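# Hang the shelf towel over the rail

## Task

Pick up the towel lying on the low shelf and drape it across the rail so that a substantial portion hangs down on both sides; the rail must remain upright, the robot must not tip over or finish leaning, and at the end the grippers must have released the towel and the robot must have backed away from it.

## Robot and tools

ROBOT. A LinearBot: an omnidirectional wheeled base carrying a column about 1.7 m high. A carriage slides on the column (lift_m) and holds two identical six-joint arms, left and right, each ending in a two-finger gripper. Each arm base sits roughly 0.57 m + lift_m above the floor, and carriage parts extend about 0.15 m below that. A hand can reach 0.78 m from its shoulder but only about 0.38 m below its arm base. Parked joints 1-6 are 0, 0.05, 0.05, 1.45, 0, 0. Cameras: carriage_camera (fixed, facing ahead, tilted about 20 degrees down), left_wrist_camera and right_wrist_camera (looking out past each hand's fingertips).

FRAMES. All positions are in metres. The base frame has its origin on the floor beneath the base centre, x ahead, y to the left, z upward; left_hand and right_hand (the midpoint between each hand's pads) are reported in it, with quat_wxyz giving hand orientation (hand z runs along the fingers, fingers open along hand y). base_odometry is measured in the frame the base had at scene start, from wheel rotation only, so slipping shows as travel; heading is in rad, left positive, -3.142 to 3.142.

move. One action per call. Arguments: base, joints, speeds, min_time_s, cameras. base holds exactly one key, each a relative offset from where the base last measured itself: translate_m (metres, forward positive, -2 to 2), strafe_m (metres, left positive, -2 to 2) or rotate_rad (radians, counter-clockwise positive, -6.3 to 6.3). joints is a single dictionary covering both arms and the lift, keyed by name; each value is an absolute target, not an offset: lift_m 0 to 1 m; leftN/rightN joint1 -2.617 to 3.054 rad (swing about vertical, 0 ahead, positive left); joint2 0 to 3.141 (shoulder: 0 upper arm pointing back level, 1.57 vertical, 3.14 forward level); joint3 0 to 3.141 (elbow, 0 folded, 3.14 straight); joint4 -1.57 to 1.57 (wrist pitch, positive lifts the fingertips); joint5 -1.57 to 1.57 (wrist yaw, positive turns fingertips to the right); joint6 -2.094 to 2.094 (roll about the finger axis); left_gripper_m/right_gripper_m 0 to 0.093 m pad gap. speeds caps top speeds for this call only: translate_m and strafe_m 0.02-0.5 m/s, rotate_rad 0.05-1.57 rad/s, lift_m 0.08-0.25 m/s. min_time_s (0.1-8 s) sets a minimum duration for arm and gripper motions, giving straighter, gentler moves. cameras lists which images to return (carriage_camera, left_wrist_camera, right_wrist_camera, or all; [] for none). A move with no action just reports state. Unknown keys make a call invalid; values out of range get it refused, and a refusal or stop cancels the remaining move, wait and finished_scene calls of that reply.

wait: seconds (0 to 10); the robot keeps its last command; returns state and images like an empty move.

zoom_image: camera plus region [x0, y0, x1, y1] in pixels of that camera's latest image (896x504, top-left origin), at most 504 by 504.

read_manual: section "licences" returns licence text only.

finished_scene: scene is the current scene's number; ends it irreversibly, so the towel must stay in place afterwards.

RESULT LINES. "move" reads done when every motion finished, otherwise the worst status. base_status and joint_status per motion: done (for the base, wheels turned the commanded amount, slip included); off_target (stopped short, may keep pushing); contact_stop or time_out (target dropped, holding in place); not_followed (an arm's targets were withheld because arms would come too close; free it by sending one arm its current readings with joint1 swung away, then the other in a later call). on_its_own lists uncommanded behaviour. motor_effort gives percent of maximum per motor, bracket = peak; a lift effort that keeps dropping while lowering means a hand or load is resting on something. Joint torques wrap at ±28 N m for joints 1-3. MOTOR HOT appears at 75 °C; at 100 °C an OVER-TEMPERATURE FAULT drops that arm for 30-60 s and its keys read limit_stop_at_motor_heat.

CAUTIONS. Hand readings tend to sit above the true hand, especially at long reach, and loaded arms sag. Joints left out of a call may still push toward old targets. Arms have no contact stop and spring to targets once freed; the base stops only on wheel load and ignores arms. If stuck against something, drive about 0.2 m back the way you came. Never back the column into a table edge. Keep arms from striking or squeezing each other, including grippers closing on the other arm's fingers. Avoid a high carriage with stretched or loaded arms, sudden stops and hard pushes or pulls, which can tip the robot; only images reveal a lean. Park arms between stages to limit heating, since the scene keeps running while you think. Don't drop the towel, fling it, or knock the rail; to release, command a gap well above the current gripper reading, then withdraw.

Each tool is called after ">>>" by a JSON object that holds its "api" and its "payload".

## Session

>>> {"api": "move", "payload": {}}

Scene clock: 0.00 s.
Joint torques (N m): no reading
base_odometry: x=+0.000 y=+0.000 heading=+0.000
base_status: not commanded
joint_positions: lift_m=+0.300 left_joint1_rad=+0.010 left_joint2_rad=+0.036 left_joint3_rad=+0.049 left_joint4_rad=+1.496 left_joint5_rad=-0.025 left_joint6_rad=+0.050 left_gripper_m=+0.09396 right_joint1_rad=-0.020 right_joint2_rad=+0.069 right_joint3_rad=+0.062 right_joint4_rad=+1.432 right_joint5_rad=+0.032 right_joint6_rad=+0.011 right_gripper_m=+0.09396
joint_status: not commanded
motor_effort: lift_m=+23 drive_wheels=+1
left_hand: x=+0.2366 y=+0.3073 z=+1.3226 quat_wxyz=(+0.999, -0.012, +0.031, +0.030) (m; base frame)
right_hand: x=+0.2586 y=-0.3092 z=+1.3243 quat_wxyz=(+0.997, +0.017, +0.073, -0.005) (m; base frame)
pictures: carriage_camera, left_wrist_camera, right_wrist_camera
camera_calibration:
left_wrist_camera: T_world_to_cam=[[0.0820471, -0.996628, -0.000441193, 0.286068], [0.764986, 0.0632609, -0.640933, 0.649205], [0.6388, 0.0522491, 0.767597, -1.06155], [0, 0, 0, 1]] pos_world=[0.158015, 0.299499, 1.23107]
right_wrist_camera: T_world_to_cam=[[0.0169666, -0.999624, 0.0215379, -0.332572], [0.726495, -0.00247492, -0.687167, 0.733304], [0.686962, 0.027306, 0.72618, -1.00425], [0, 0, 0, 1]] pos_world=[0.162783, -0.30321, 1.24033]

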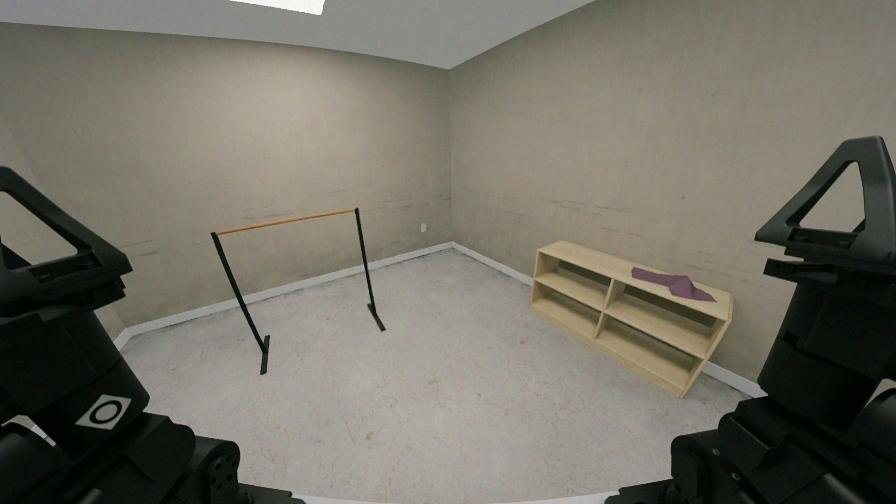

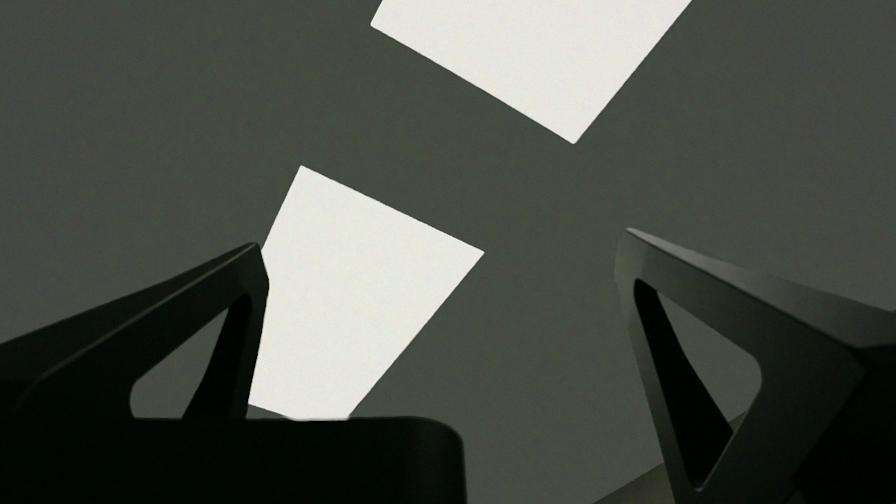

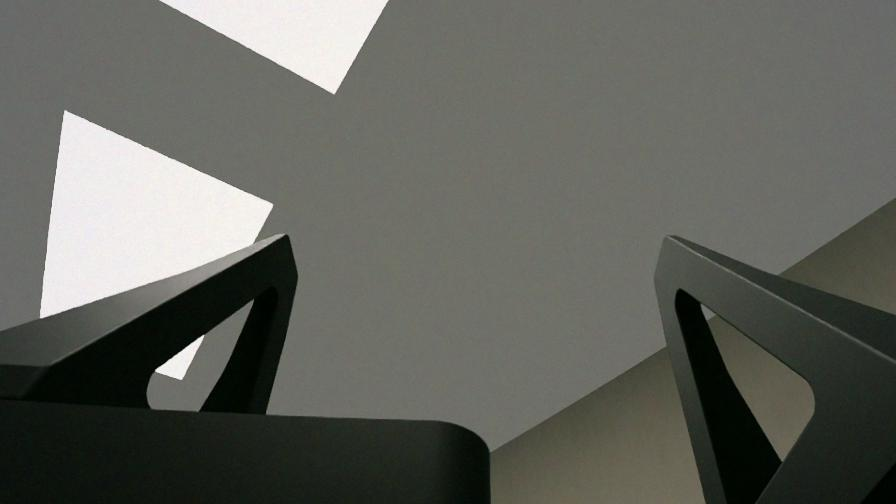

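>>> {"api": "zoom_image", "payload": {"camera": "carriage_camera", "region": [510, 220, 760, 410]}}

>>> {"api": "zoom_image", "payload": {"camera": "carriage_camera", "region": [190, 190, 410, 390]}}

Scaled by 2.016 from the camera's 896x504 image, which has a finer 1280x720 frame.

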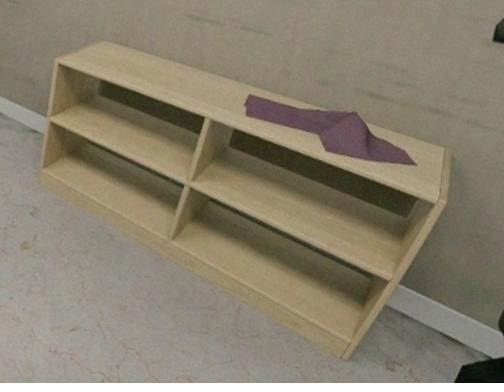

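Scaled by 2.291 from the camera's 896x504 image, which has a finer 1280x720 frame.

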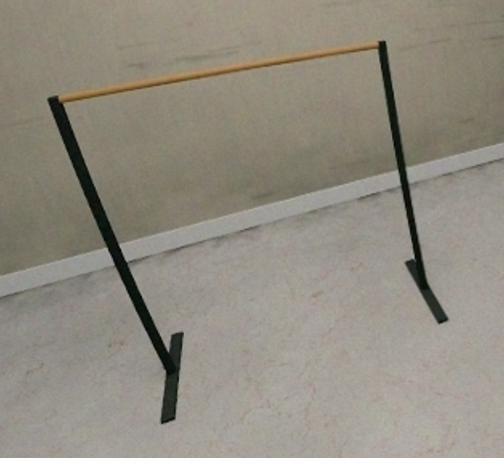

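>>> {"api": "move", "payload": {"base": {"rotate_rad": -0.97}, "speeds": {"rotate_rad": 1.0}, "cameras": []}}

>>> {"api": "move", "payload": {"base": {"strafe_m": 0.575}, "speeds": {"strafe_m": 0.35}, "cameras": []}}

>>> {"api": "move", "payload": {"base": {"translate_m": 0.9}, "joints": {"lift_m": 0.4}, "speeds": {"translate_m": 0.35}, "cameras": ["carriage_camera"]}}

Scene clock: 39.70 s.
Joint torques (N m): left_arm=[-0.28 3.89 5.53 -0.31 0.04 -0.07] | right_arm=[-0.21 3.69 6.05 -0.13 0.05 0.06]
move: done
base_odometry: x=+0.000 y=+0.000 heading=-0.969
base_status: done
joint_positions: lift_m=+0.300 left_joint1_rad=+0.010 left_joint2_rad=+0.036 left_joint3_rad=+0.049 left_joint4_rad=+1.496 left_joint5_rad=-0.025 left_joint6_rad=+0.050 left_gripper_m=+0.09396 right_joint1_rad=-0.020 right_joint2_rad=+0.069 right_joint3_rad=+0.062 right_joint4_rad=+1.432 right_joint5_rad=+0.032 right_joint6_rad=+0.011 right_gripper_m=+0.09396
joint_status: not commanded
motor_effort: lift_m=+23(23) drive_wheels=+6(14)
left_hand: x=+0.2366 y=+0.3073 z=+1.3226 quat_wxyz=(+0.999, -0.012, +0.031, +0.030) (m; base frame)
right_hand: x=+0.2586 y=-0.3092 z=+1.3243 quat_wxyz=(+0.997, +0.017, +0.073, -0.005) (m; base frame)
pictures: none
No camera images: "cameras" was empty.

Scene clock: 43.03 s.
Joint torques (N m): left_arm=[-0.28 3.88 5.48 -0.32 0.05 -0.08] | right_arm=[-0.27 3.66 6.02 -0.12 0.06 0.06]
move: done
base_odometry: x=+0.475 y=+0.325 heading=-0.971
base_status: done
joint_positions: lift_m=+0.300 left_joint1_rad=+0.009 left_joint2_rad=+0.036 left_joint3_rad=+0.049 left_joint4_rad=+1.496 left_joint5_rad=-0.025 left_joint6_rad=+0.050 left_gripper_m=+0.09396 right_joint1_rad=-0.020 right_joint2_rad=+0.069 right_joint3_rad=+0.062 right_joint4_rad=+1.432 right_joint5_rad=+0.032 right_joint6_rad=+0.011 right_gripper_m=+0.09396
joint_status: not commanded
motor_effort: lift_m=+23(23) drive_wheels=-6(18)
left_hand: x=+0.2366 y=+0.3073 z=+1.3226 quat_wxyz=(+0.999, -0.012, +0.031, +0.030) (m; base frame)
right_hand: x=+0.2586 y=-0.3092 z=+1.3243 quat_wxyz=(+0.997, +0.017, +0.073, -0.005) (m; base frame)
pictures: none
No camera images: "cameras" was empty.

Scene clock: 47.30 s.
Joint torques (N m): left_arm=[-0.25 3.88 5.49 -0.28 0.05 -0.07] | right_arm=[-0.21 3.63 6.05 -0.18 0.05 0.06]
move: done
base_odometry: x=+0.984 y=-0.418 heading=-0.970
base_status: done
joint_positions: lift_m=+0.400 left_joint1_rad=+0.009 left_joint2_rad=+0.036 left_joint3_rad=+0.049 left_joint4_rad=+1.496 left_joint5_rad=-0.025 left_joint6_rad=+0.050 left_gripper_m=+0.09396 right_joint1_rad=-0.020 right_joint2_rad=+0.069 right_joint3_rad=+0.062 right_joint4_rad=+1.433 right_joint5_rad=+0.032 right_joint6_rad=+0.011 right_gripper_m=+0.09396
joint_status: all done
motor_effort: lift_m=+24(30) drive_wheels=-3(12)
left_hand: x=+0.2366 y=+0.3073 z=+1.4224 quat_wxyz=(+0.999, -0.012, +0.031, +0.030) (m; base frame)
right_hand: x=+0.2584 y=-0.3092 z=+1.4241 quat_wxyz=(+0.997, +0.017, +0.072, -0.005) (m; base frame)
pictures: carriage_camera
camera_calibration:
carriage_camera: T_world_to_cam=[[-0.00554303, -0.999684, -0.0245377, 0.0382522], [-0.377596, 0.0248139, -0.925638, 1.36101], [0.925954, 0.00413448, -0.377614, 0.389872], [0, 0, 0, 1]] pos_world=[0.15312, 0.00285626, 1.40796]

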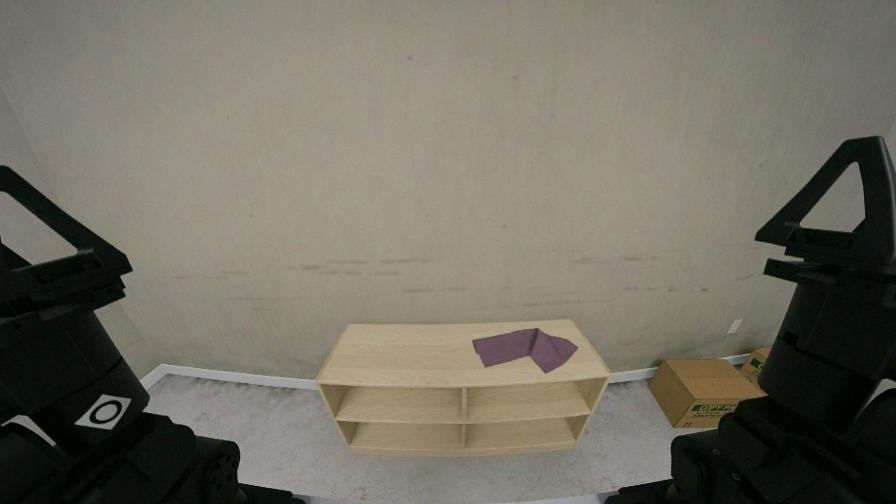

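>>> {"api": "zoom_image", "payload": {"camera": "carriage_camera", "region": [430, 300, 620, 400]}}

Scaled by 2.653 from the camera's 896x504 image, which has a finer 1280x720 frame.

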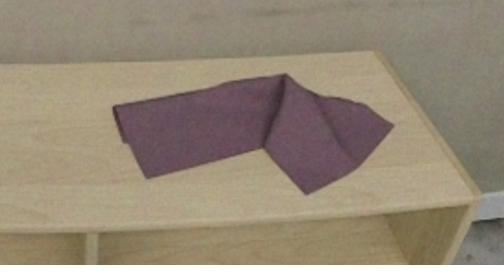

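>>> {"api": "move", "payload": {"base": {"strafe_m": -0.195}, "joints": {"right_joint1_rad": 0.0, "right_joint2_rad": 2.75, "right_joint3_rad": 1.8485, "right_joint4_rad": -0.678, "right_joint5_rad": 0.0, "right_joint6_rad": -0.535, "right_gripper_m": 0.093}, "speeds": {"strafe_m": 0.2}, "min_time_s": 2.5, "cameras": ["carriage_camera", "right_wrist_camera"]}}

Scene clock: 71.63 s.
Joint torques (N m): left_arm=[-0.25 3.86 5.52 -0.3 0.05 -0.07] | right_arm=[0.36 -12.96 6.54 0.16 -0.09 -0.16]
move: done
base_odometry: x=+0.823 y=-0.528 heading=-0.970
base_status: done
joint_positions: lift_m=+0.400 left_joint1_rad=+0.009 left_joint2_rad=+0.036 left_joint3_rad=+0.049 left_joint4_rad=+1.496 left_joint5_rad=-0.025 left_joint6_rad=+0.050 left_gripper_m=+0.09396 right_joint1_rad=-0.006 right_joint2_rad=+2.727 right_joint3_rad=+1.833 right_joint4_rad=-0.660 right_joint5_rad=+0.009 right_joint6_rad=-0.519 right_gripper_m=+0.09314
joint_status: all done
motor_effort: lift_m=+25(25) drive_wheels=-1(11)
left_hand: x=+0.2366 y=+0.3073 z=+1.4224 quat_wxyz=(+0.999, -0.012, +0.031, +0.030) (m; base frame)
right_hand: x=+0.6868 y=-0.3071 z=+0.8115 quat_wxyz=(+0.007, -0.254, +0.967, -0.007) (m; base frame)
pictures: carriage_camera, right_wrist_camera
camera_calibration:
carriage_camera: T_world_to_cam=[[-0.00554303, -0.999684, -0.0245377, 0.0382522], [-0.377596, 0.0248139, -0.925638, 1.36101], [0.925954, 0.00413448, -0.377614, 0.389872], [0, 0, 0, 1]] pos_world=[0.15312, 0.00285626, 1.40796]
right_wrist_camera: T_world_to_cam=[[0.471583, -0.880786, -0.0427173, -0.550328], [-0.715031, -0.410288, 0.566034, -0.0822914], [-0.516081, -0.236388, -0.823275, 1.07663], [0, 0, 0, 1]] pos_world=[0.756311, -0.263983, 0.90943]

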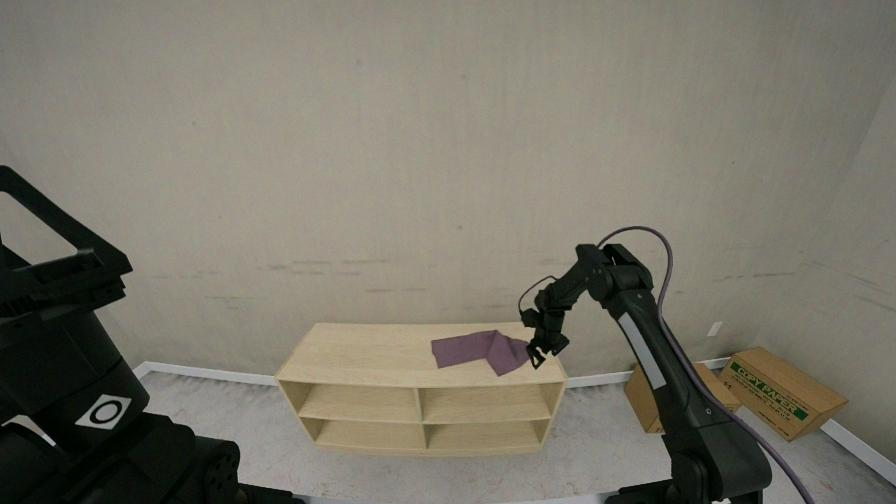

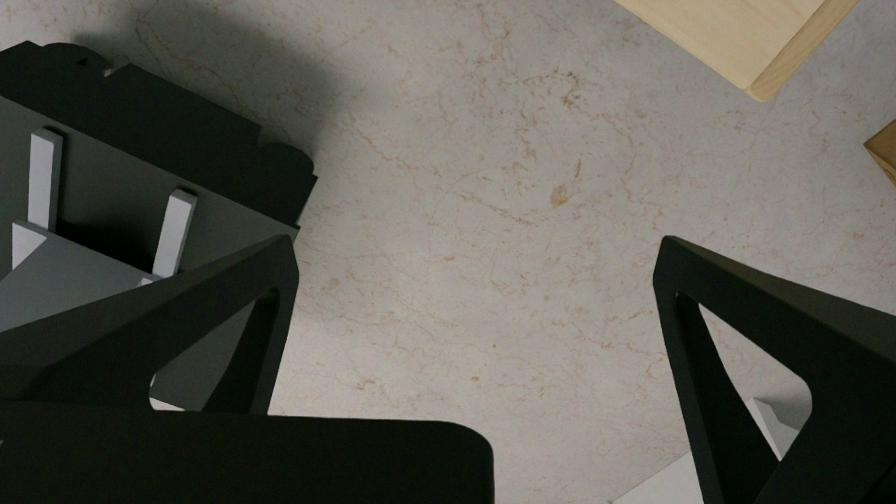

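>>> {"api": "move", "payload": {"base": {"translate_m": 0.155}, "speeds": {"translate_m": 0.15}, "cameras": ["carriage_camera", "right_wrist_camera"]}}

>>> {"api": "zoom_image", "payload": {"camera": "carriage_camera", "region": [420, 300, 580, 420]}}

Scene clock: 76.30 s.
Joint torques (N m): left_arm=[-0.23 3.86 5.49 -0.3 0.05 -0.07] | right_arm=[0.38 -13.03 6.48 0.19 -0.06 -0.1]
move: done
base_odometry: x=+0.910 y=-0.656 heading=-0.971
base_status: done
joint_positions: lift_m=+0.400 left_joint1_rad=+0.009 left_joint2_rad=+0.036 left_joint3_rad=+0.049 left_joint4_rad=+1.496 left_joint5_rad=-0.025 left_joint6_rad=+0.050 left_gripper_m=+0.09396 right_joint1_rad=-0.006 right_joint2_rad=+2.727 right_joint3_rad=+1.834 right_joint4_rad=-0.667 right_joint5_rad=+0.008 right_joint6_rad=-0.520 right_gripper_m=+0.09314
joint_status: not commanded
motor_effort: lift_m=+25(25) drive_wheels=+5(11)
left_hand: x=+0.2366 y=+0.3073 z=+1.4224 quat_wxyz=(+0.999, -0.012, +0.031, +0.030) (m; base frame)
right_hand: x=+0.6856 y=-0.3069 z=+0.8118 quat_wxyz=(+0.004, -0.254, +0.967, -0.005) (m; base frame)
pictures: carriage_camera, right_wrist_camera
camera_calibration:
carriage_camera: T_world_to_cam=[[-0.00554303, -0.999684, -0.0245377, 0.0382522], [-0.377596, 0.0248139, -0.925638, 1.36101], [0.925954, 0.00413448, -0.377614, 0.389872], [0, 0, 0, 1]] pos_world=[0.15312, 0.00285626, 1.40796]
right_wrist_camera: T_world_to_cam=[[0.472019, -0.880366, -0.0464004, -0.546779], [-0.711447, -0.411476, 0.569676, -0.0890181], [-0.520616, -0.235887, -0.820559, 1.07728], [0, 0, 0, 1]] pos_world=[0.755606, -0.26388, 0.909309]

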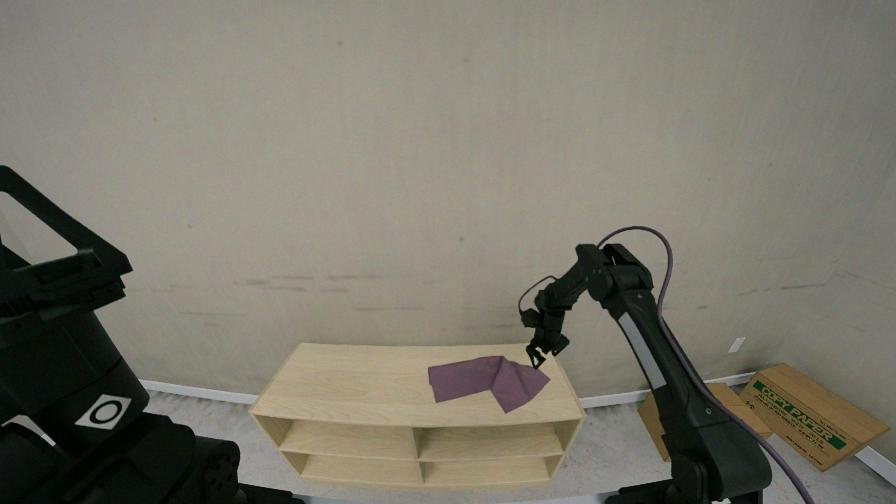

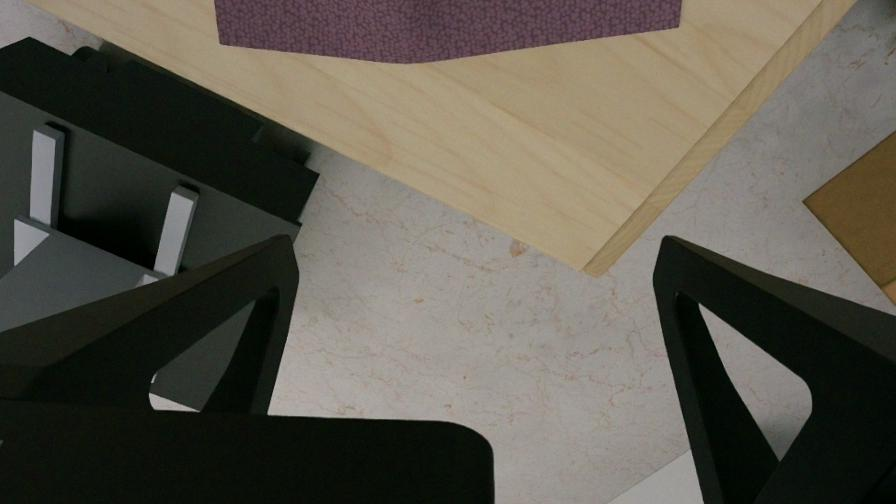

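Scaled by 3.150 from the camera's 896x504 image, which has a finer 1280x720 frame.

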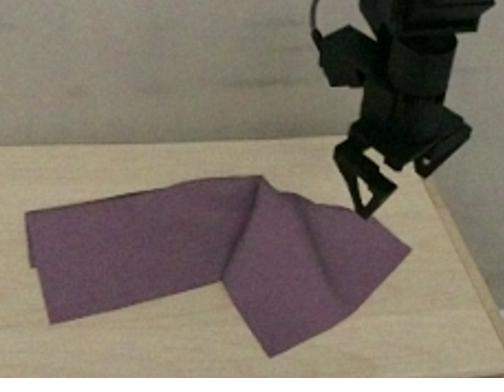

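>>> {"api": "move", "payload": {"base": {"strafe_m": 0.042}, "joints": {"lift_m": 0.25}, "speeds": {"strafe_m": 0.1, "lift_m": 0.15}, "cameras": []}}

>>> {"api": "move", "payload": {"base": {"translate_m": 0.027}, "joints": {"lift_m": 0.215}, "speeds": {"translate_m": 0.06, "lift_m": 0.08}, "cameras": ["carriage_camera", "right_wrist_camera"]}}

Scene clock: 98.90 s.
Joint torques (N m): left_arm=[-0.28 3.85 5.55 -0.32 0.04 -0.07] | right_arm=[-0.23 -13.76 5.97 0.13 -0.03 -0.1]
move: done
base_odometry: x=+0.945 y=-0.633 heading=-0.971
base_status: done
joint_positions: lift_m=+0.250 left_joint1_rad=+0.009 left_joint2_rad=+0.036 left_joint3_rad=+0.049 left_joint4_rad=+1.496 left_joint5_rad=-0.024 left_joint6_rad=+0.050 left_gripper_m=+0.09396 right_joint1_rad=+0.001 right_joint2_rad=+2.735 right_joint3_rad=+1.840 right_joint4_rad=-0.670 right_joint5_rad=+0.006 right_joint6_rad=-0.520 right_gripper_m=+0.09314
joint_status: all done
motor_effort: lift_m=+20(20) drive_wheels=-3(11)
left_hand: x=+0.2366 y=+0.3072 z=+1.2730 quat_wxyz=(+0.999, -0.012, +0.031, +0.030) (m; base frame)
right_hand: x=+0.6850 y=-0.3037 z=+0.6601 quat_wxyz=(+0.002, -0.257, +0.966, -0.004) (m; base frame)
pictures: none
No camera images: "cameras" was empty.

Scene clock: 99.93 s.
Joint torques (N m): left_arm=[-0.34 3.97 5.53 -0.29 0.05 -0.08] | right_arm=[-0.31 -12.64 5.22 0.81 -0.17 -0.11]
move: done
base_odometry: x=+0.961 y=-0.655 heading=-0.970
base_status: done
joint_positions: lift_m=+0.216 left_joint1_rad=+0.009 left_joint2_rad=+0.036 left_joint3_rad=+0.049 left_joint4_rad=+1.495 left_joint5_rad=-0.024 left_joint6_rad=+0.050 left_gripper_m=+0.09396 right_joint1_rad=+0.001 right_joint2_rad=+2.722 right_joint3_rad=+1.848 right_joint4_rad=-0.741 right_joint5_rad=+0.017 right_joint6_rad=-0.520 right_gripper_m=+0.09311
joint_status: all done
motor_effort: lift_m=+18(18) drive_wheels=+6(9)
left_hand: x=+0.2367 y=+0.3072 z=+1.2383 quat_wxyz=(+0.999, -0.012, +0.032, +0.030) (m; base frame)
right_hand: x=+0.6743 y=-0.3052 z=+0.6329 quat_wxyz=(-0.024, -0.258, +0.966, -0.003) (m; base frame)
pictures: carriage_camera, right_wrist_camera
camera_calibration:
carriage_camera: T_world_to_cam=[[-0.00554303, -0.999684, -0.0245377, 0.0337324], [-0.377596, 0.0248139, -0.925638, 1.19051], [0.925954, 0.00413448, -0.377614, 0.320315], [0, 0, 0, 1]] pos_world=[0.15312, 0.00285626, 1.22376]
right_wrist_camera: T_world_to_cam=[[0.475454, -0.877333, -0.0650351, -0.537917], [-0.675736, -0.411537, 0.61157, -0.0450013], [-0.563315, -0.246827, -0.788513, 0.930215], [0, 0, 0, 1]] pos_world=[0.74935, -0.26085, 0.726024]

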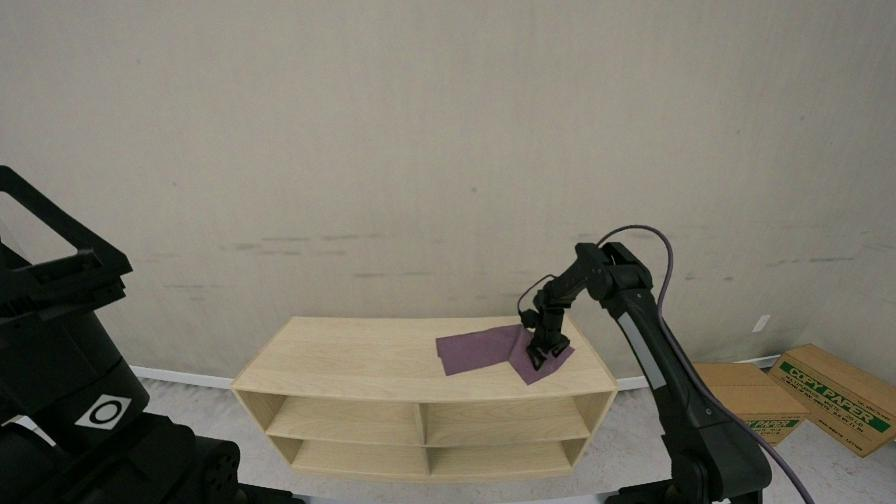

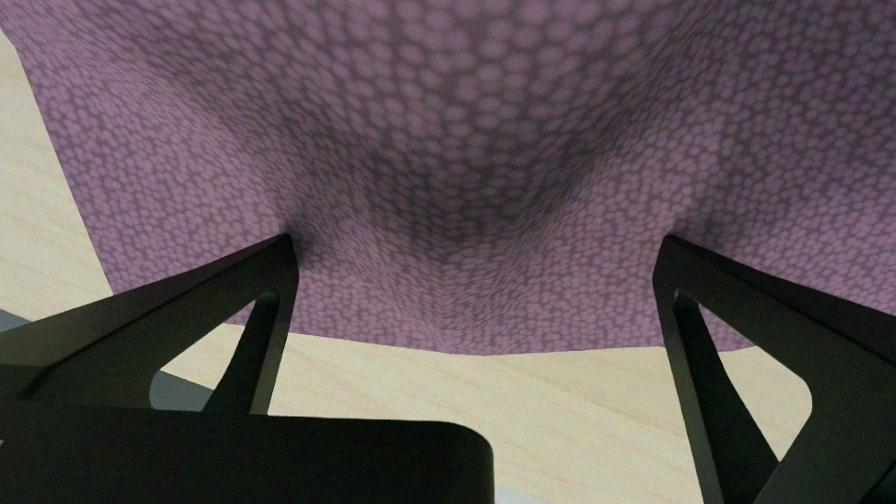

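>>> {"api": "move", "payload": {"joints": {"lift_m": 0.223}, "speeds": {"lift_m": 0.08}, "cameras": []}}

>>> {"api": "move", "payload": {"joints": {"right_gripper_m": 0.0}, "min_time_s": 1.5, "cameras": ["carriage_camera", "right_wrist_camera"]}}

Scene clock: 105.47 s.
Joint torques (N m): left_arm=[-0.29 3.92 5.45 -0.3 0.04 -0.07] | right_arm=[-0.39 -13.11 5.39 0.45 -0.08 -0.09]
move: done
base_odometry: x=+0.961 y=-0.655 heading=-0.970
base_status: not commanded
joint_positions: lift_m=+0.223 left_joint1_rad=+0.009 left_joint2_rad=+0.036 left_joint3_rad=+0.049 left_joint4_rad=+1.495 left_joint5_rad=-0.024 left_joint6_rad=+0.050 left_gripper_m=+0.09396 right_joint1_rad=+0.001 right_joint2_rad=+2.725 right_joint3_rad=+1.848 right_joint4_rad=-0.693 right_joint5_rad=+0.009 right_joint6_rad=-0.520 right_gripper_m=+0.09311
joint_status: all done
motor_effort: lift_m=+25(29) drive_wheels=+5(6)
left_hand: x=+0.2367 y=+0.3072 z=+1.2454 quat_wxyz=(+0.999, -0.012, +0.032, +0.030) (m; base frame)
right_hand: x=+0.6851 y=-0.3039 z=+0.6382 quat_wxyz=(-0.001, -0.258, +0.966, -0.005) (m; base frame)
pictures: none
No camera images: "cameras" was empty.

Scene clock: 107.27 s.
Joint torques (N m): left_arm=[-0.28 3.84 5.48 -0.29 0.05 -0.08] | right_arm=[-0.38 -12.89 5.34 0.42 -0.06 -0.1]
move: done
base_odometry: x=+0.961 y=-0.655 heading=-0.970
base_status: not commanded
joint_positions: lift_m=+0.223 left_joint1_rad=+0.009 left_joint2_rad=+0.036 left_joint3_rad=+0.049 left_joint4_rad=+1.495 left_joint5_rad=-0.024 left_joint6_rad=+0.050 left_gripper_m=+0.09396 right_joint1_rad=+0.001 right_joint2_rad=+2.725 right_joint3_rad=+1.848 right_joint4_rad=-0.691 right_joint5_rad=+0.008 right_joint6_rad=-0.520 right_gripper_m=+0.00351
joint_status: all done
motor_effort: lift_m=+25(25) drive_wheels=+5(5)
left_hand: x=+0.2367 y=+0.3072 z=+1.2454 quat_wxyz=(+0.999, -0.012, +0.032, +0.030) (m; base frame)
right_hand: x=+0.6856 y=-0.3037 z=+0.6382 quat_wxyz=(+0.000, -0.258, +0.966, -0.004) (m; base frame)
pictures: carriage_camera, right_wrist_camera
camera_calibration:
carriage_camera: T_world_to_cam=[[-0.00554303, -0.999684, -0.0245377, 0.0339066], [-0.377596, 0.0248139, -0.925638, 1.19708], [0.925954, 0.00413448, -0.377614, 0.322996], [0, 0, 0, 1]] pos_world=[0.15312, 0.00285626, 1.23086]
right_wrist_camera: T_world_to_cam=[[0.478276, -0.876749, -0.0506282, -0.55252], [-0.703276, -0.416897, 0.575847, -0.0000030133], [-0.52598, -0.239808, -0.815988, 0.935236], [0, 0, 0, 1]] pos_world=[0.75617, -0.260145, 0.73517]

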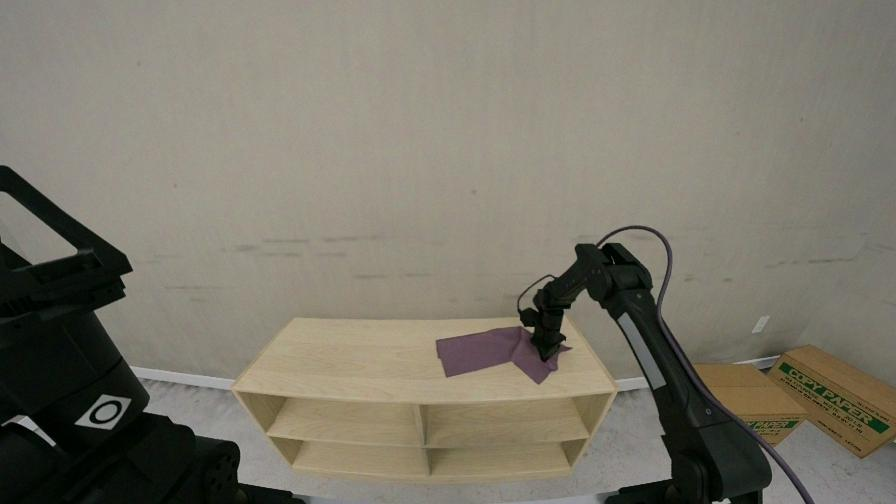

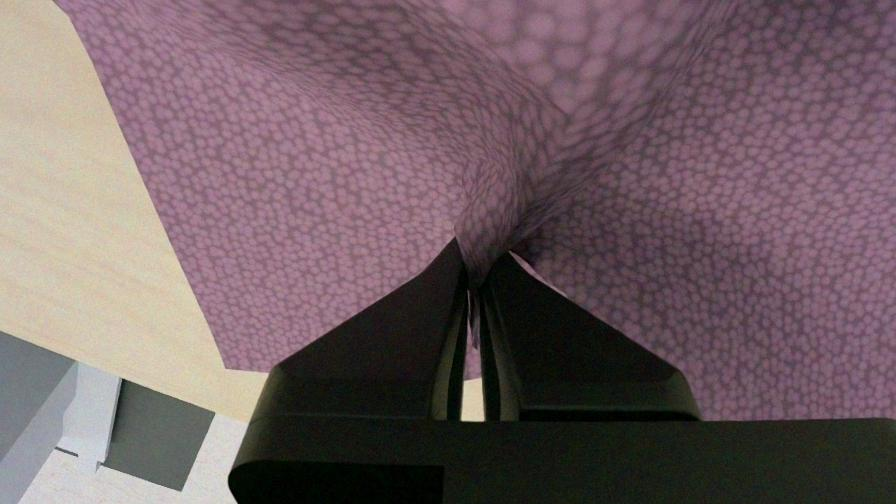

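>>> {"api": "move", "payload": {"joints": {"lift_m": 0.45}, "speeds": {"lift_m": 0.15}}}

Scene clock: 119.80 s.
Joint torques (N m): left_arm=[-0.32 3.9 5.48 -0.32 0.07 -0.07] | right_arm=[-0.34 -13.65 5.19 0.37 -0.06 -0.1]
move: done
base_odometry: x=+0.961 y=-0.655 heading=-0.970
base_status: not commanded
joint_positions: lift_m=+0.450 left_joint1_rad=+0.009 left_joint2_rad=+0.036 left_joint3_rad=+0.049 left_joint4_rad=+1.495 left_joint5_rad=-0.024 left_joint6_rad=+0.050 left_gripper_m=+0.09396 right_joint1_rad=+0.001 right_joint2_rad=+2.734 right_joint3_rad=+1.848 right_joint4_rad=-0.686 right_joint5_rad=+0.008 right_joint6_rad=-0.520 right_gripper_m=+0.00349
joint_status: all done
motor_effort: lift_m=+24(30) drive_wheels=+5(5)
left_hand: x=+0.2367 y=+0.3072 z=+1.4725 quat_wxyz=(+0.999, -0.012, +0.032, +0.030) (m; base frame)
right_hand: x=+0.6843 y=-0.3037 z=+0.8614 quat_wxyz=(-0.002, -0.258, +0.966, -0.004) (m; base frame)
pictures: carriage_camera, left_wrist_camera, right_wrist_camera
camera_calibration:
carriage_camera: T_world_to_cam=[[-0.00554303, -0.999684, -0.0245377, 0.0394791], [-0.377596, 0.0248139, -0.925638, 1.40729], [0.925954, 0.00413448, -0.377614, 0.408752], [0, 0, 0, 1]] pos_world=[0.15312, 0.00285626, 1.45796]
left_wrist_camera: T_world_to_cam=[[0.0817303, -0.996654, -0.000856692, 0.286756], [0.764776, 0.0632663, -0.641183, 0.74558], [0.639092, 0.0517489, 0.767387, -1.17628], [0, 0, 0, 1]] pos_world=[0.158115, 0.299497, 1.38096]
right_wrist_camera: T_world_to_cam=[[0.47807, -0.876755, -0.0524464, -0.538861], [-0.701081, -0.416886, 0.578525, -0.133274], [-0.529089, -0.239806, -0.813977, 1.117], [0, 0, 0, 1]] pos_world=[0.755169, -0.260145, 0.958053]

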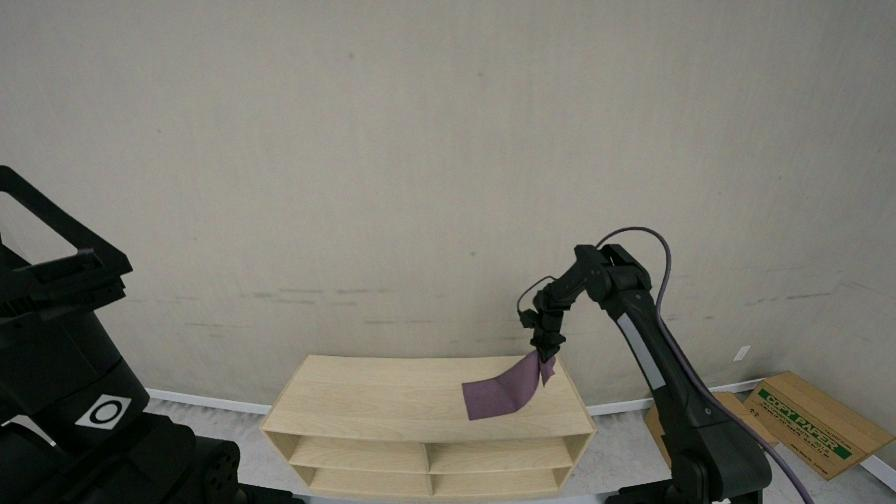

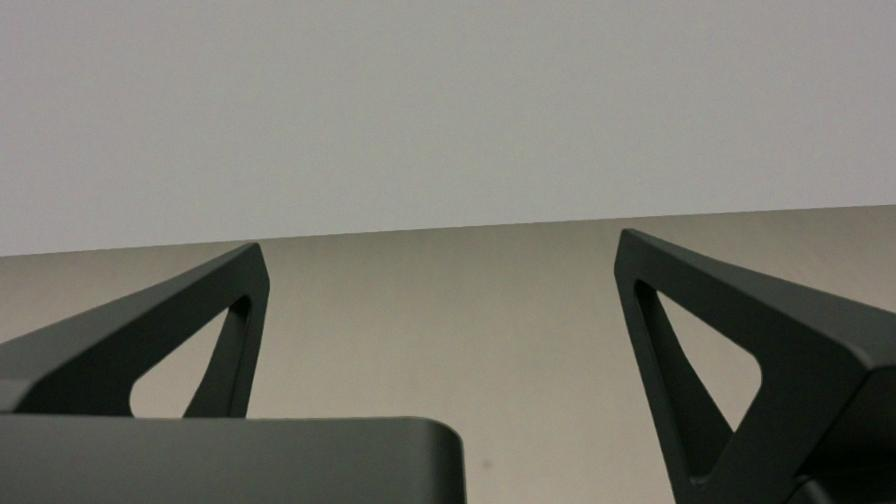

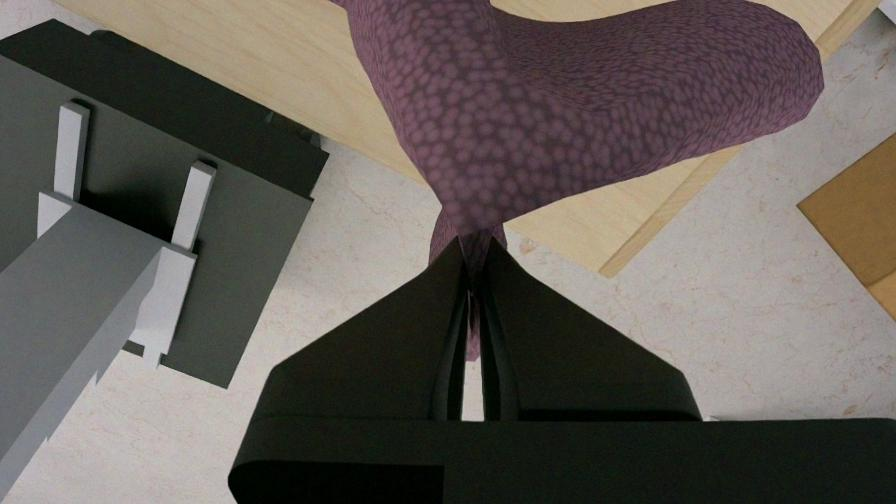

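>>> {"api": "move", "payload": {"base": {"translate_m": -0.5}, "joints": {"lift_m": 0.7}, "speeds": {"lift_m": 0.2, "translate_m": 0.25}, "cameras": ["carriage_camera"]}}

>>> {"api": "move", "payload": {"base": {"rotate_rad": 1.537}, "speeds": {"rotate_rad": 0.5}, "cameras": ["carriage_camera"]}}

Scene clock: 136.60 s.
Joint torques (N m): left_arm=[-0.25 3.9 5.68 -0.3 0.04 -0.06] | right_arm=[-0.27 -14.11 5.29 0.28 -0.04 -0.1]
move: done
base_odometry: x=+0.678 y=-0.242 heading=-0.970
base_status: done
joint_positions: lift_m=+0.700 left_joint1_rad=+0.009 left_joint2_rad=+0.036 left_joint3_rad=+0.049 left_joint4_rad=+1.495 left_joint5_rad=-0.024 left_joint6_rad=+0.050 left_gripper_m=+0.09396 right_joint1_rad=+0.001 right_joint2_rad=+2.739 right_joint3_rad=+1.848 right_joint4_rad=-0.681 right_joint5_rad=+0.007 right_joint6_rad=-0.520 right_gripper_m=+0.00349
joint_status: all done
motor_effort: lift_m=+25(30) drive_wheels=-1(11)
left_hand: x=+0.2367 y=+0.3072 z=+1.7224 quat_wxyz=(+0.999, -0.012, +0.032, +0.030) (m; base frame)
right_hand: x=+0.6840 y=-0.3036 z=+1.1091 quat_wxyz=(-0.002, -0.258, +0.966, -0.003) (m; base frame)
pictures: carriage_camera
camera_calibration:
carriage_camera: T_world_to_cam=[[-0.00554303, -0.999684, -0.0245377, 0.0456111], [-0.377596, 0.0248139, -0.925638, 1.63861], [0.925954, 0.00413448, -0.377614, 0.503118], [0, 0, 0, 1]] pos_world=[0.15312, 0.00285626, 1.70786]

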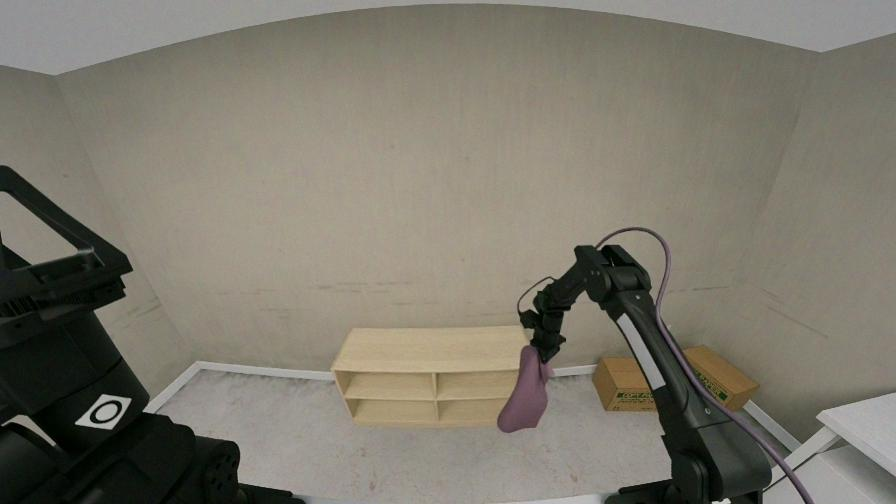

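Scene clock: 140.60 s.
Joint torques (N m): left_arm=[-0.21 3.89 5.52 -0.32 0.05 -0.08] | right_arm=[-0.81 -14.12 5.24 0.3 -0.03 -0.09]
move: done
base_odometry: x=+0.678 y=-0.242 heading=+0.566
base_status: done
joint_positions: lift_m=+0.700 left_joint1_rad=+0.009 left_joint2_rad=+0.036 left_joint3_rad=+0.049 left_joint4_rad=+1.495 left_joint5_rad=-0.024 left_joint6_rad=+0.050 left_gripper_m=+0.09397 right_joint1_rad=+0.004 right_joint2_rad=+2.739 right_joint3_rad=+1.848 right_joint4_rad=-0.681 right_joint5_rad=+0.006 right_joint6_rad=-0.520 right_gripper_m=+0.00349
joint_status: not commanded
motor_effort: lift_m=+25(25) drive_wheels=+7(11)
left_hand: x=+0.2367 y=+0.3072 z=+1.7224 quat_wxyz=(+0.999, -0.012, +0.032, +0.030) (m; base frame)
right_hand: x=+0.6840 y=-0.3020 z=+1.1091 quat_wxyz=(-0.001, -0.259, +0.966, -0.002) (m; base frame)
pictures: carriage_camera
camera_calibration:
carriage_camera: T_world_to_cam=[[-0.00554303, -0.999684, -0.0245377, 0.0456111], [-0.377596, 0.0248139, -0.925638, 1.63861], [0.925954, 0.00413448, -0.377614, 0.503118], [0, 0, 0, 1]] pos_world=[0.15312, 0.00285626, 1.70786]

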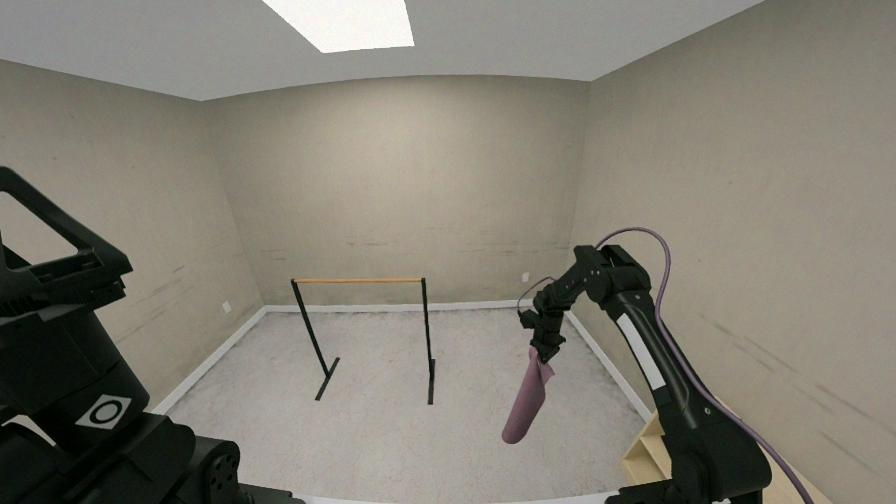

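>>> {"api": "move", "payload": {"base": {"strafe_m": 0.72}, "speeds": {"strafe_m": 0.3}}}

Scene clock: 149.00 s.
Joint torques (N m): left_arm=[-0.34 3.89 5.48 -0.3 0.06 -0.07] | right_arm=[-0.25 -14.24 5.2 0.29 -0.04 -0.1]
move: done
base_odometry: x=+0.291 y=+0.365 heading=+0.568
base_status: done
joint_positions: lift_m=+0.700 left_joint1_rad=+0.009 left_joint2_rad=+0.036 left_joint3_rad=+0.049 left_joint4_rad=+1.495 left_joint5_rad=-0.024 left_joint6_rad=+0.050 left_gripper_m=+0.09397 right_joint1_rad=+0.001 right_joint2_rad=+2.739 right_joint3_rad=+1.848 right_joint4_rad=-0.681 right_joint5_rad=+0.006 right_joint6_rad=-0.520 right_gripper_m=+0.00349
joint_status: not commanded
motor_effort: lift_m=+25(25) drive_wheels=-7(17)
left_hand: x=+0.2367 y=+0.3072 z=+1.7224 quat_wxyz=(+0.999, -0.012, +0.032, +0.030) (m; base frame)
right_hand: x=+0.6840 y=-0.3036 z=+1.1091 quat_wxyz=(-0.001, -0.257, +0.966, -0.002) (m; base frame)
pictures: carriage_camera, left_wrist_camera, right_wrist_camera
camera_calibration:
carriage_camera: T_world_to_cam=[[-0.00554303, -0.999684, -0.0245377, 0.0456111], [-0.377596, 0.0248139, -0.925638, 1.63861], [0.925954, 0.00413448, -0.377614, 0.503118], [0, 0, 0, 1]] pos_world=[0.15312, 0.00285626, 1.70786]
left_wrist_camera: T_world_to_cam=[[0.0817303, -0.996654, -0.000856692, 0.28697], [0.764776, 0.0632663, -0.641183, 0.905812], [0.639092, 0.0517489, 0.767387, -1.36805], [0, 0, 0, 1]] pos_world=[0.158115, 0.299497, 1.63086]
right_wrist_camera: T_world_to_cam=[[0.47742, -0.876969, -0.0547326, -0.522756], [-0.701397, -0.417877, 0.577426, -0.275556], [-0.529256, -0.237286, -0.814606, 1.3201], [0, 0, 0, 1]] pos_world=[0.754972, -0.260348, 1.20586]

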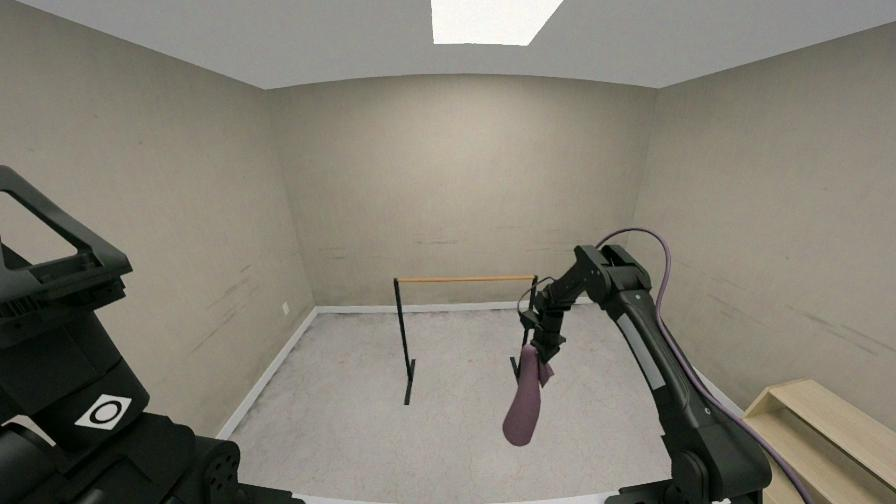

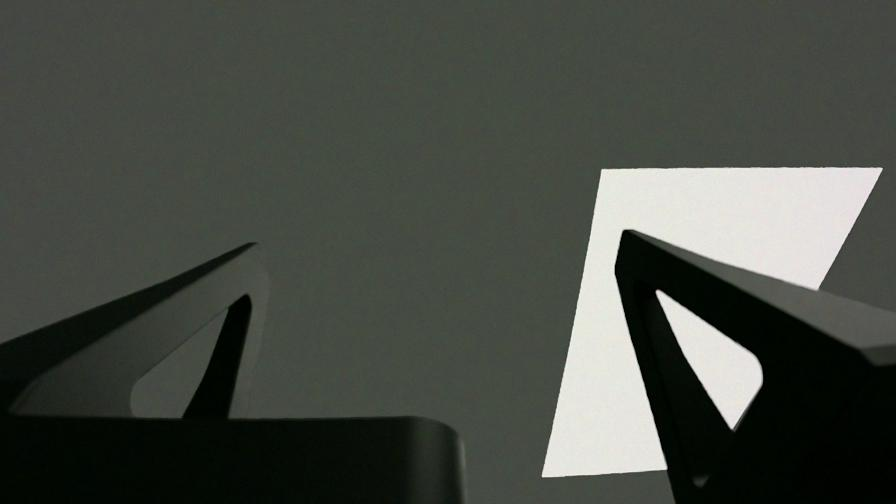

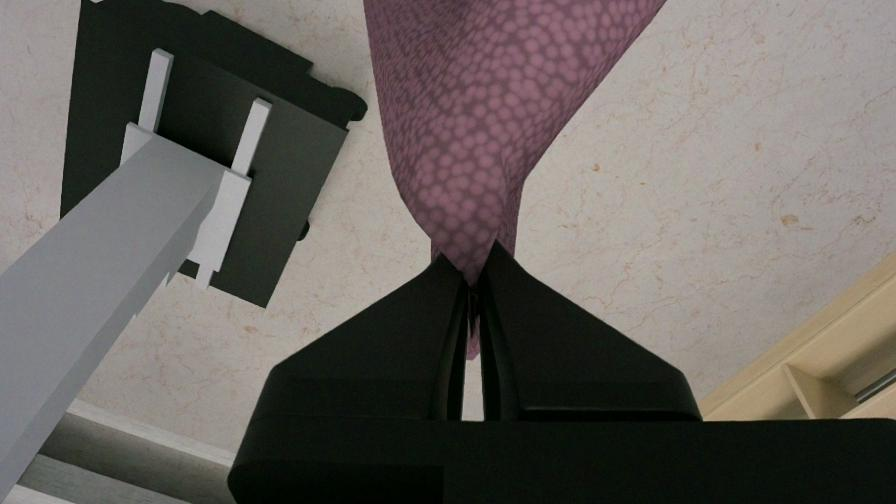

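>>> {"api": "move", "payload": {"joints": {"right_joint1_rad": 0.39, "right_joint2_rad": 1.833, "right_joint3_rad": 1.833, "right_joint4_rad": -0.785, "right_joint5_rad": 0, "right_joint6_rad": 0, "lift_m": 0.78}, "min_time_s": 3, "speeds": {"lift_m": 0.1}}}

Scene clock: 165.53 s.
Joint torques (N m): left_arm=[-0.28 3.95 5.56 -0.29 0.04 -0.07] | right_arm=[0.42 -14.42 6.79 1.45 0.01 0.29]
move: done
base_odometry: x=+0.291 y=+0.365 heading=+0.567
base_status: not commanded
joint_positions: lift_m=+0.780 left_joint1_rad=+0.009 left_joint2_rad=+0.036 left_joint3_rad=+0.049 left_joint4_rad=+1.495 left_joint5_rad=-0.024 left_joint6_rad=+0.050 left_gripper_m=+0.09397 right_joint1_rad=+0.384 right_joint2_rad=+1.868 right_joint3_rad=+1.842 right_joint4_rad=-0.771 right_joint5_rad=+0.006 right_joint6_rad=-0.017 right_gripper_m=+0.00349
joint_status: all done
motor_effort: lift_m=+25(29) drive_wheels=-6(7)
left_hand: x=+0.2367 y=+0.3072 z=+1.8024 quat_wxyz=(+0.999, -0.012, +0.032, +0.030) (m; base frame)
right_hand: x=+0.6992 y=-0.1107 z=+1.6142 quat_wxyz=(+0.371, -0.183, +0.908, +0.066) (m; base frame)
pictures: carriage_camera, left_wrist_camera, right_wrist_camera
camera_calibration:
carriage_camera: T_world_to_cam=[[-0.00554303, -0.999684, -0.0245377, 0.0475765], [-0.377596, 0.0248139, -0.925638, 1.71275], [0.925954, 0.00413448, -0.377614, 0.533365], [0, 0, 0, 1]] pos_world=[0.15312, 0.00285626, 1.78796]
left_wrist_camera: T_world_to_cam=[[0.0817303, -0.996654, -0.000856692, 0.287038], [0.764776, 0.0632663, -0.641183, 0.957107], [0.639092, 0.0517489, 0.767387, -1.42944], [0, 0, 0, 1]] pos_world=[0.158115, 0.299497, 1.71086]
right_wrist_camera: T_world_to_cam=[[0.405009, -0.913351, -0.0419218, -0.307216], [-0.905044, -0.39397, -0.160261, 0.859963], [0.129858, 0.102848, -0.986184, 1.63908], [0, 0, 0, 1]] pos_world=[0.689881, -0.110374, 1.74138]

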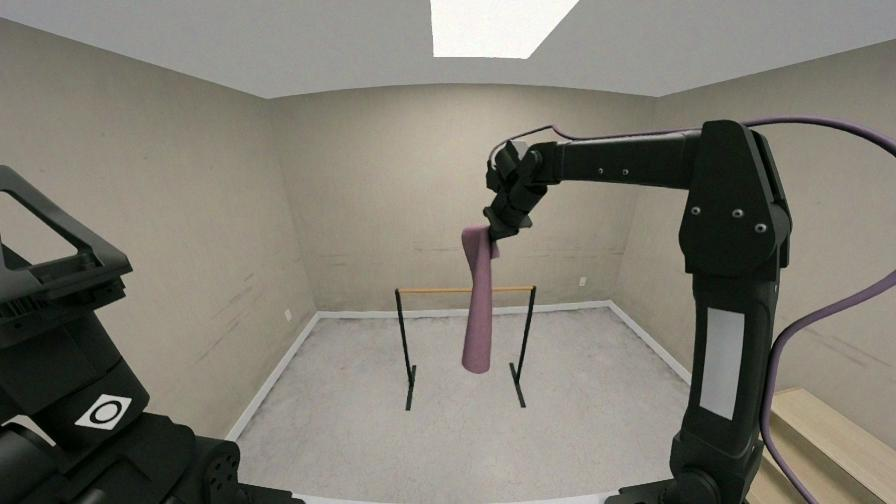

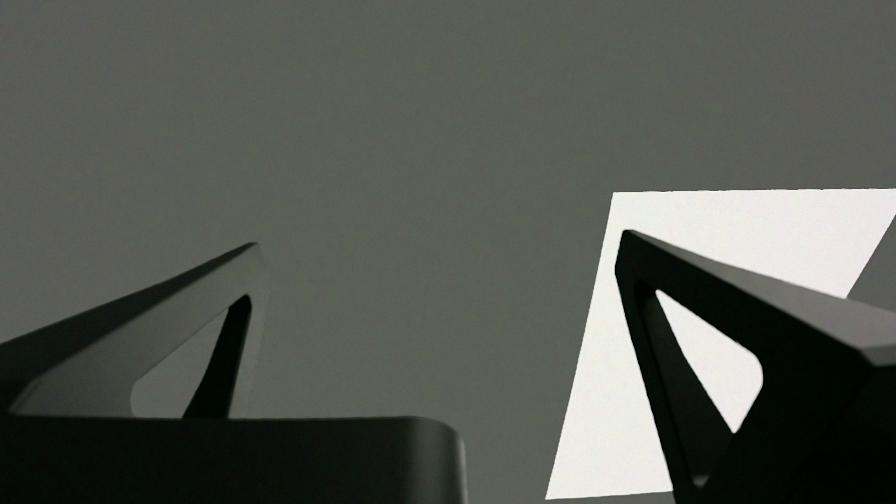

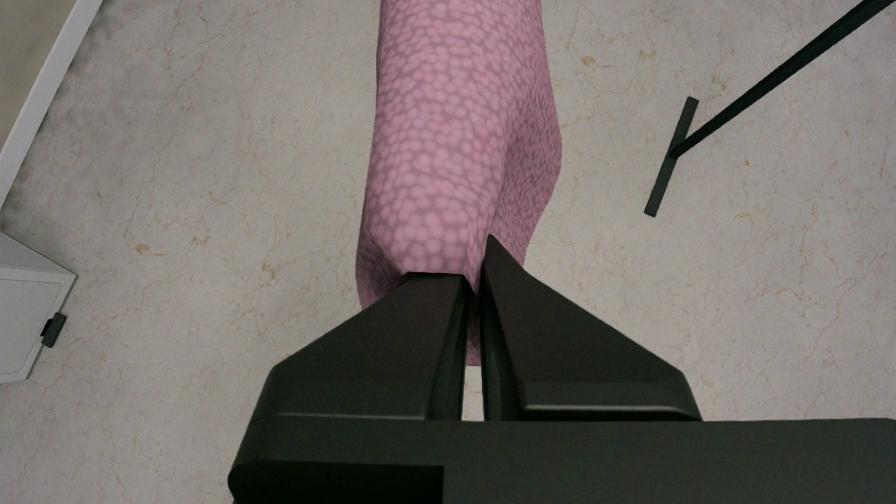

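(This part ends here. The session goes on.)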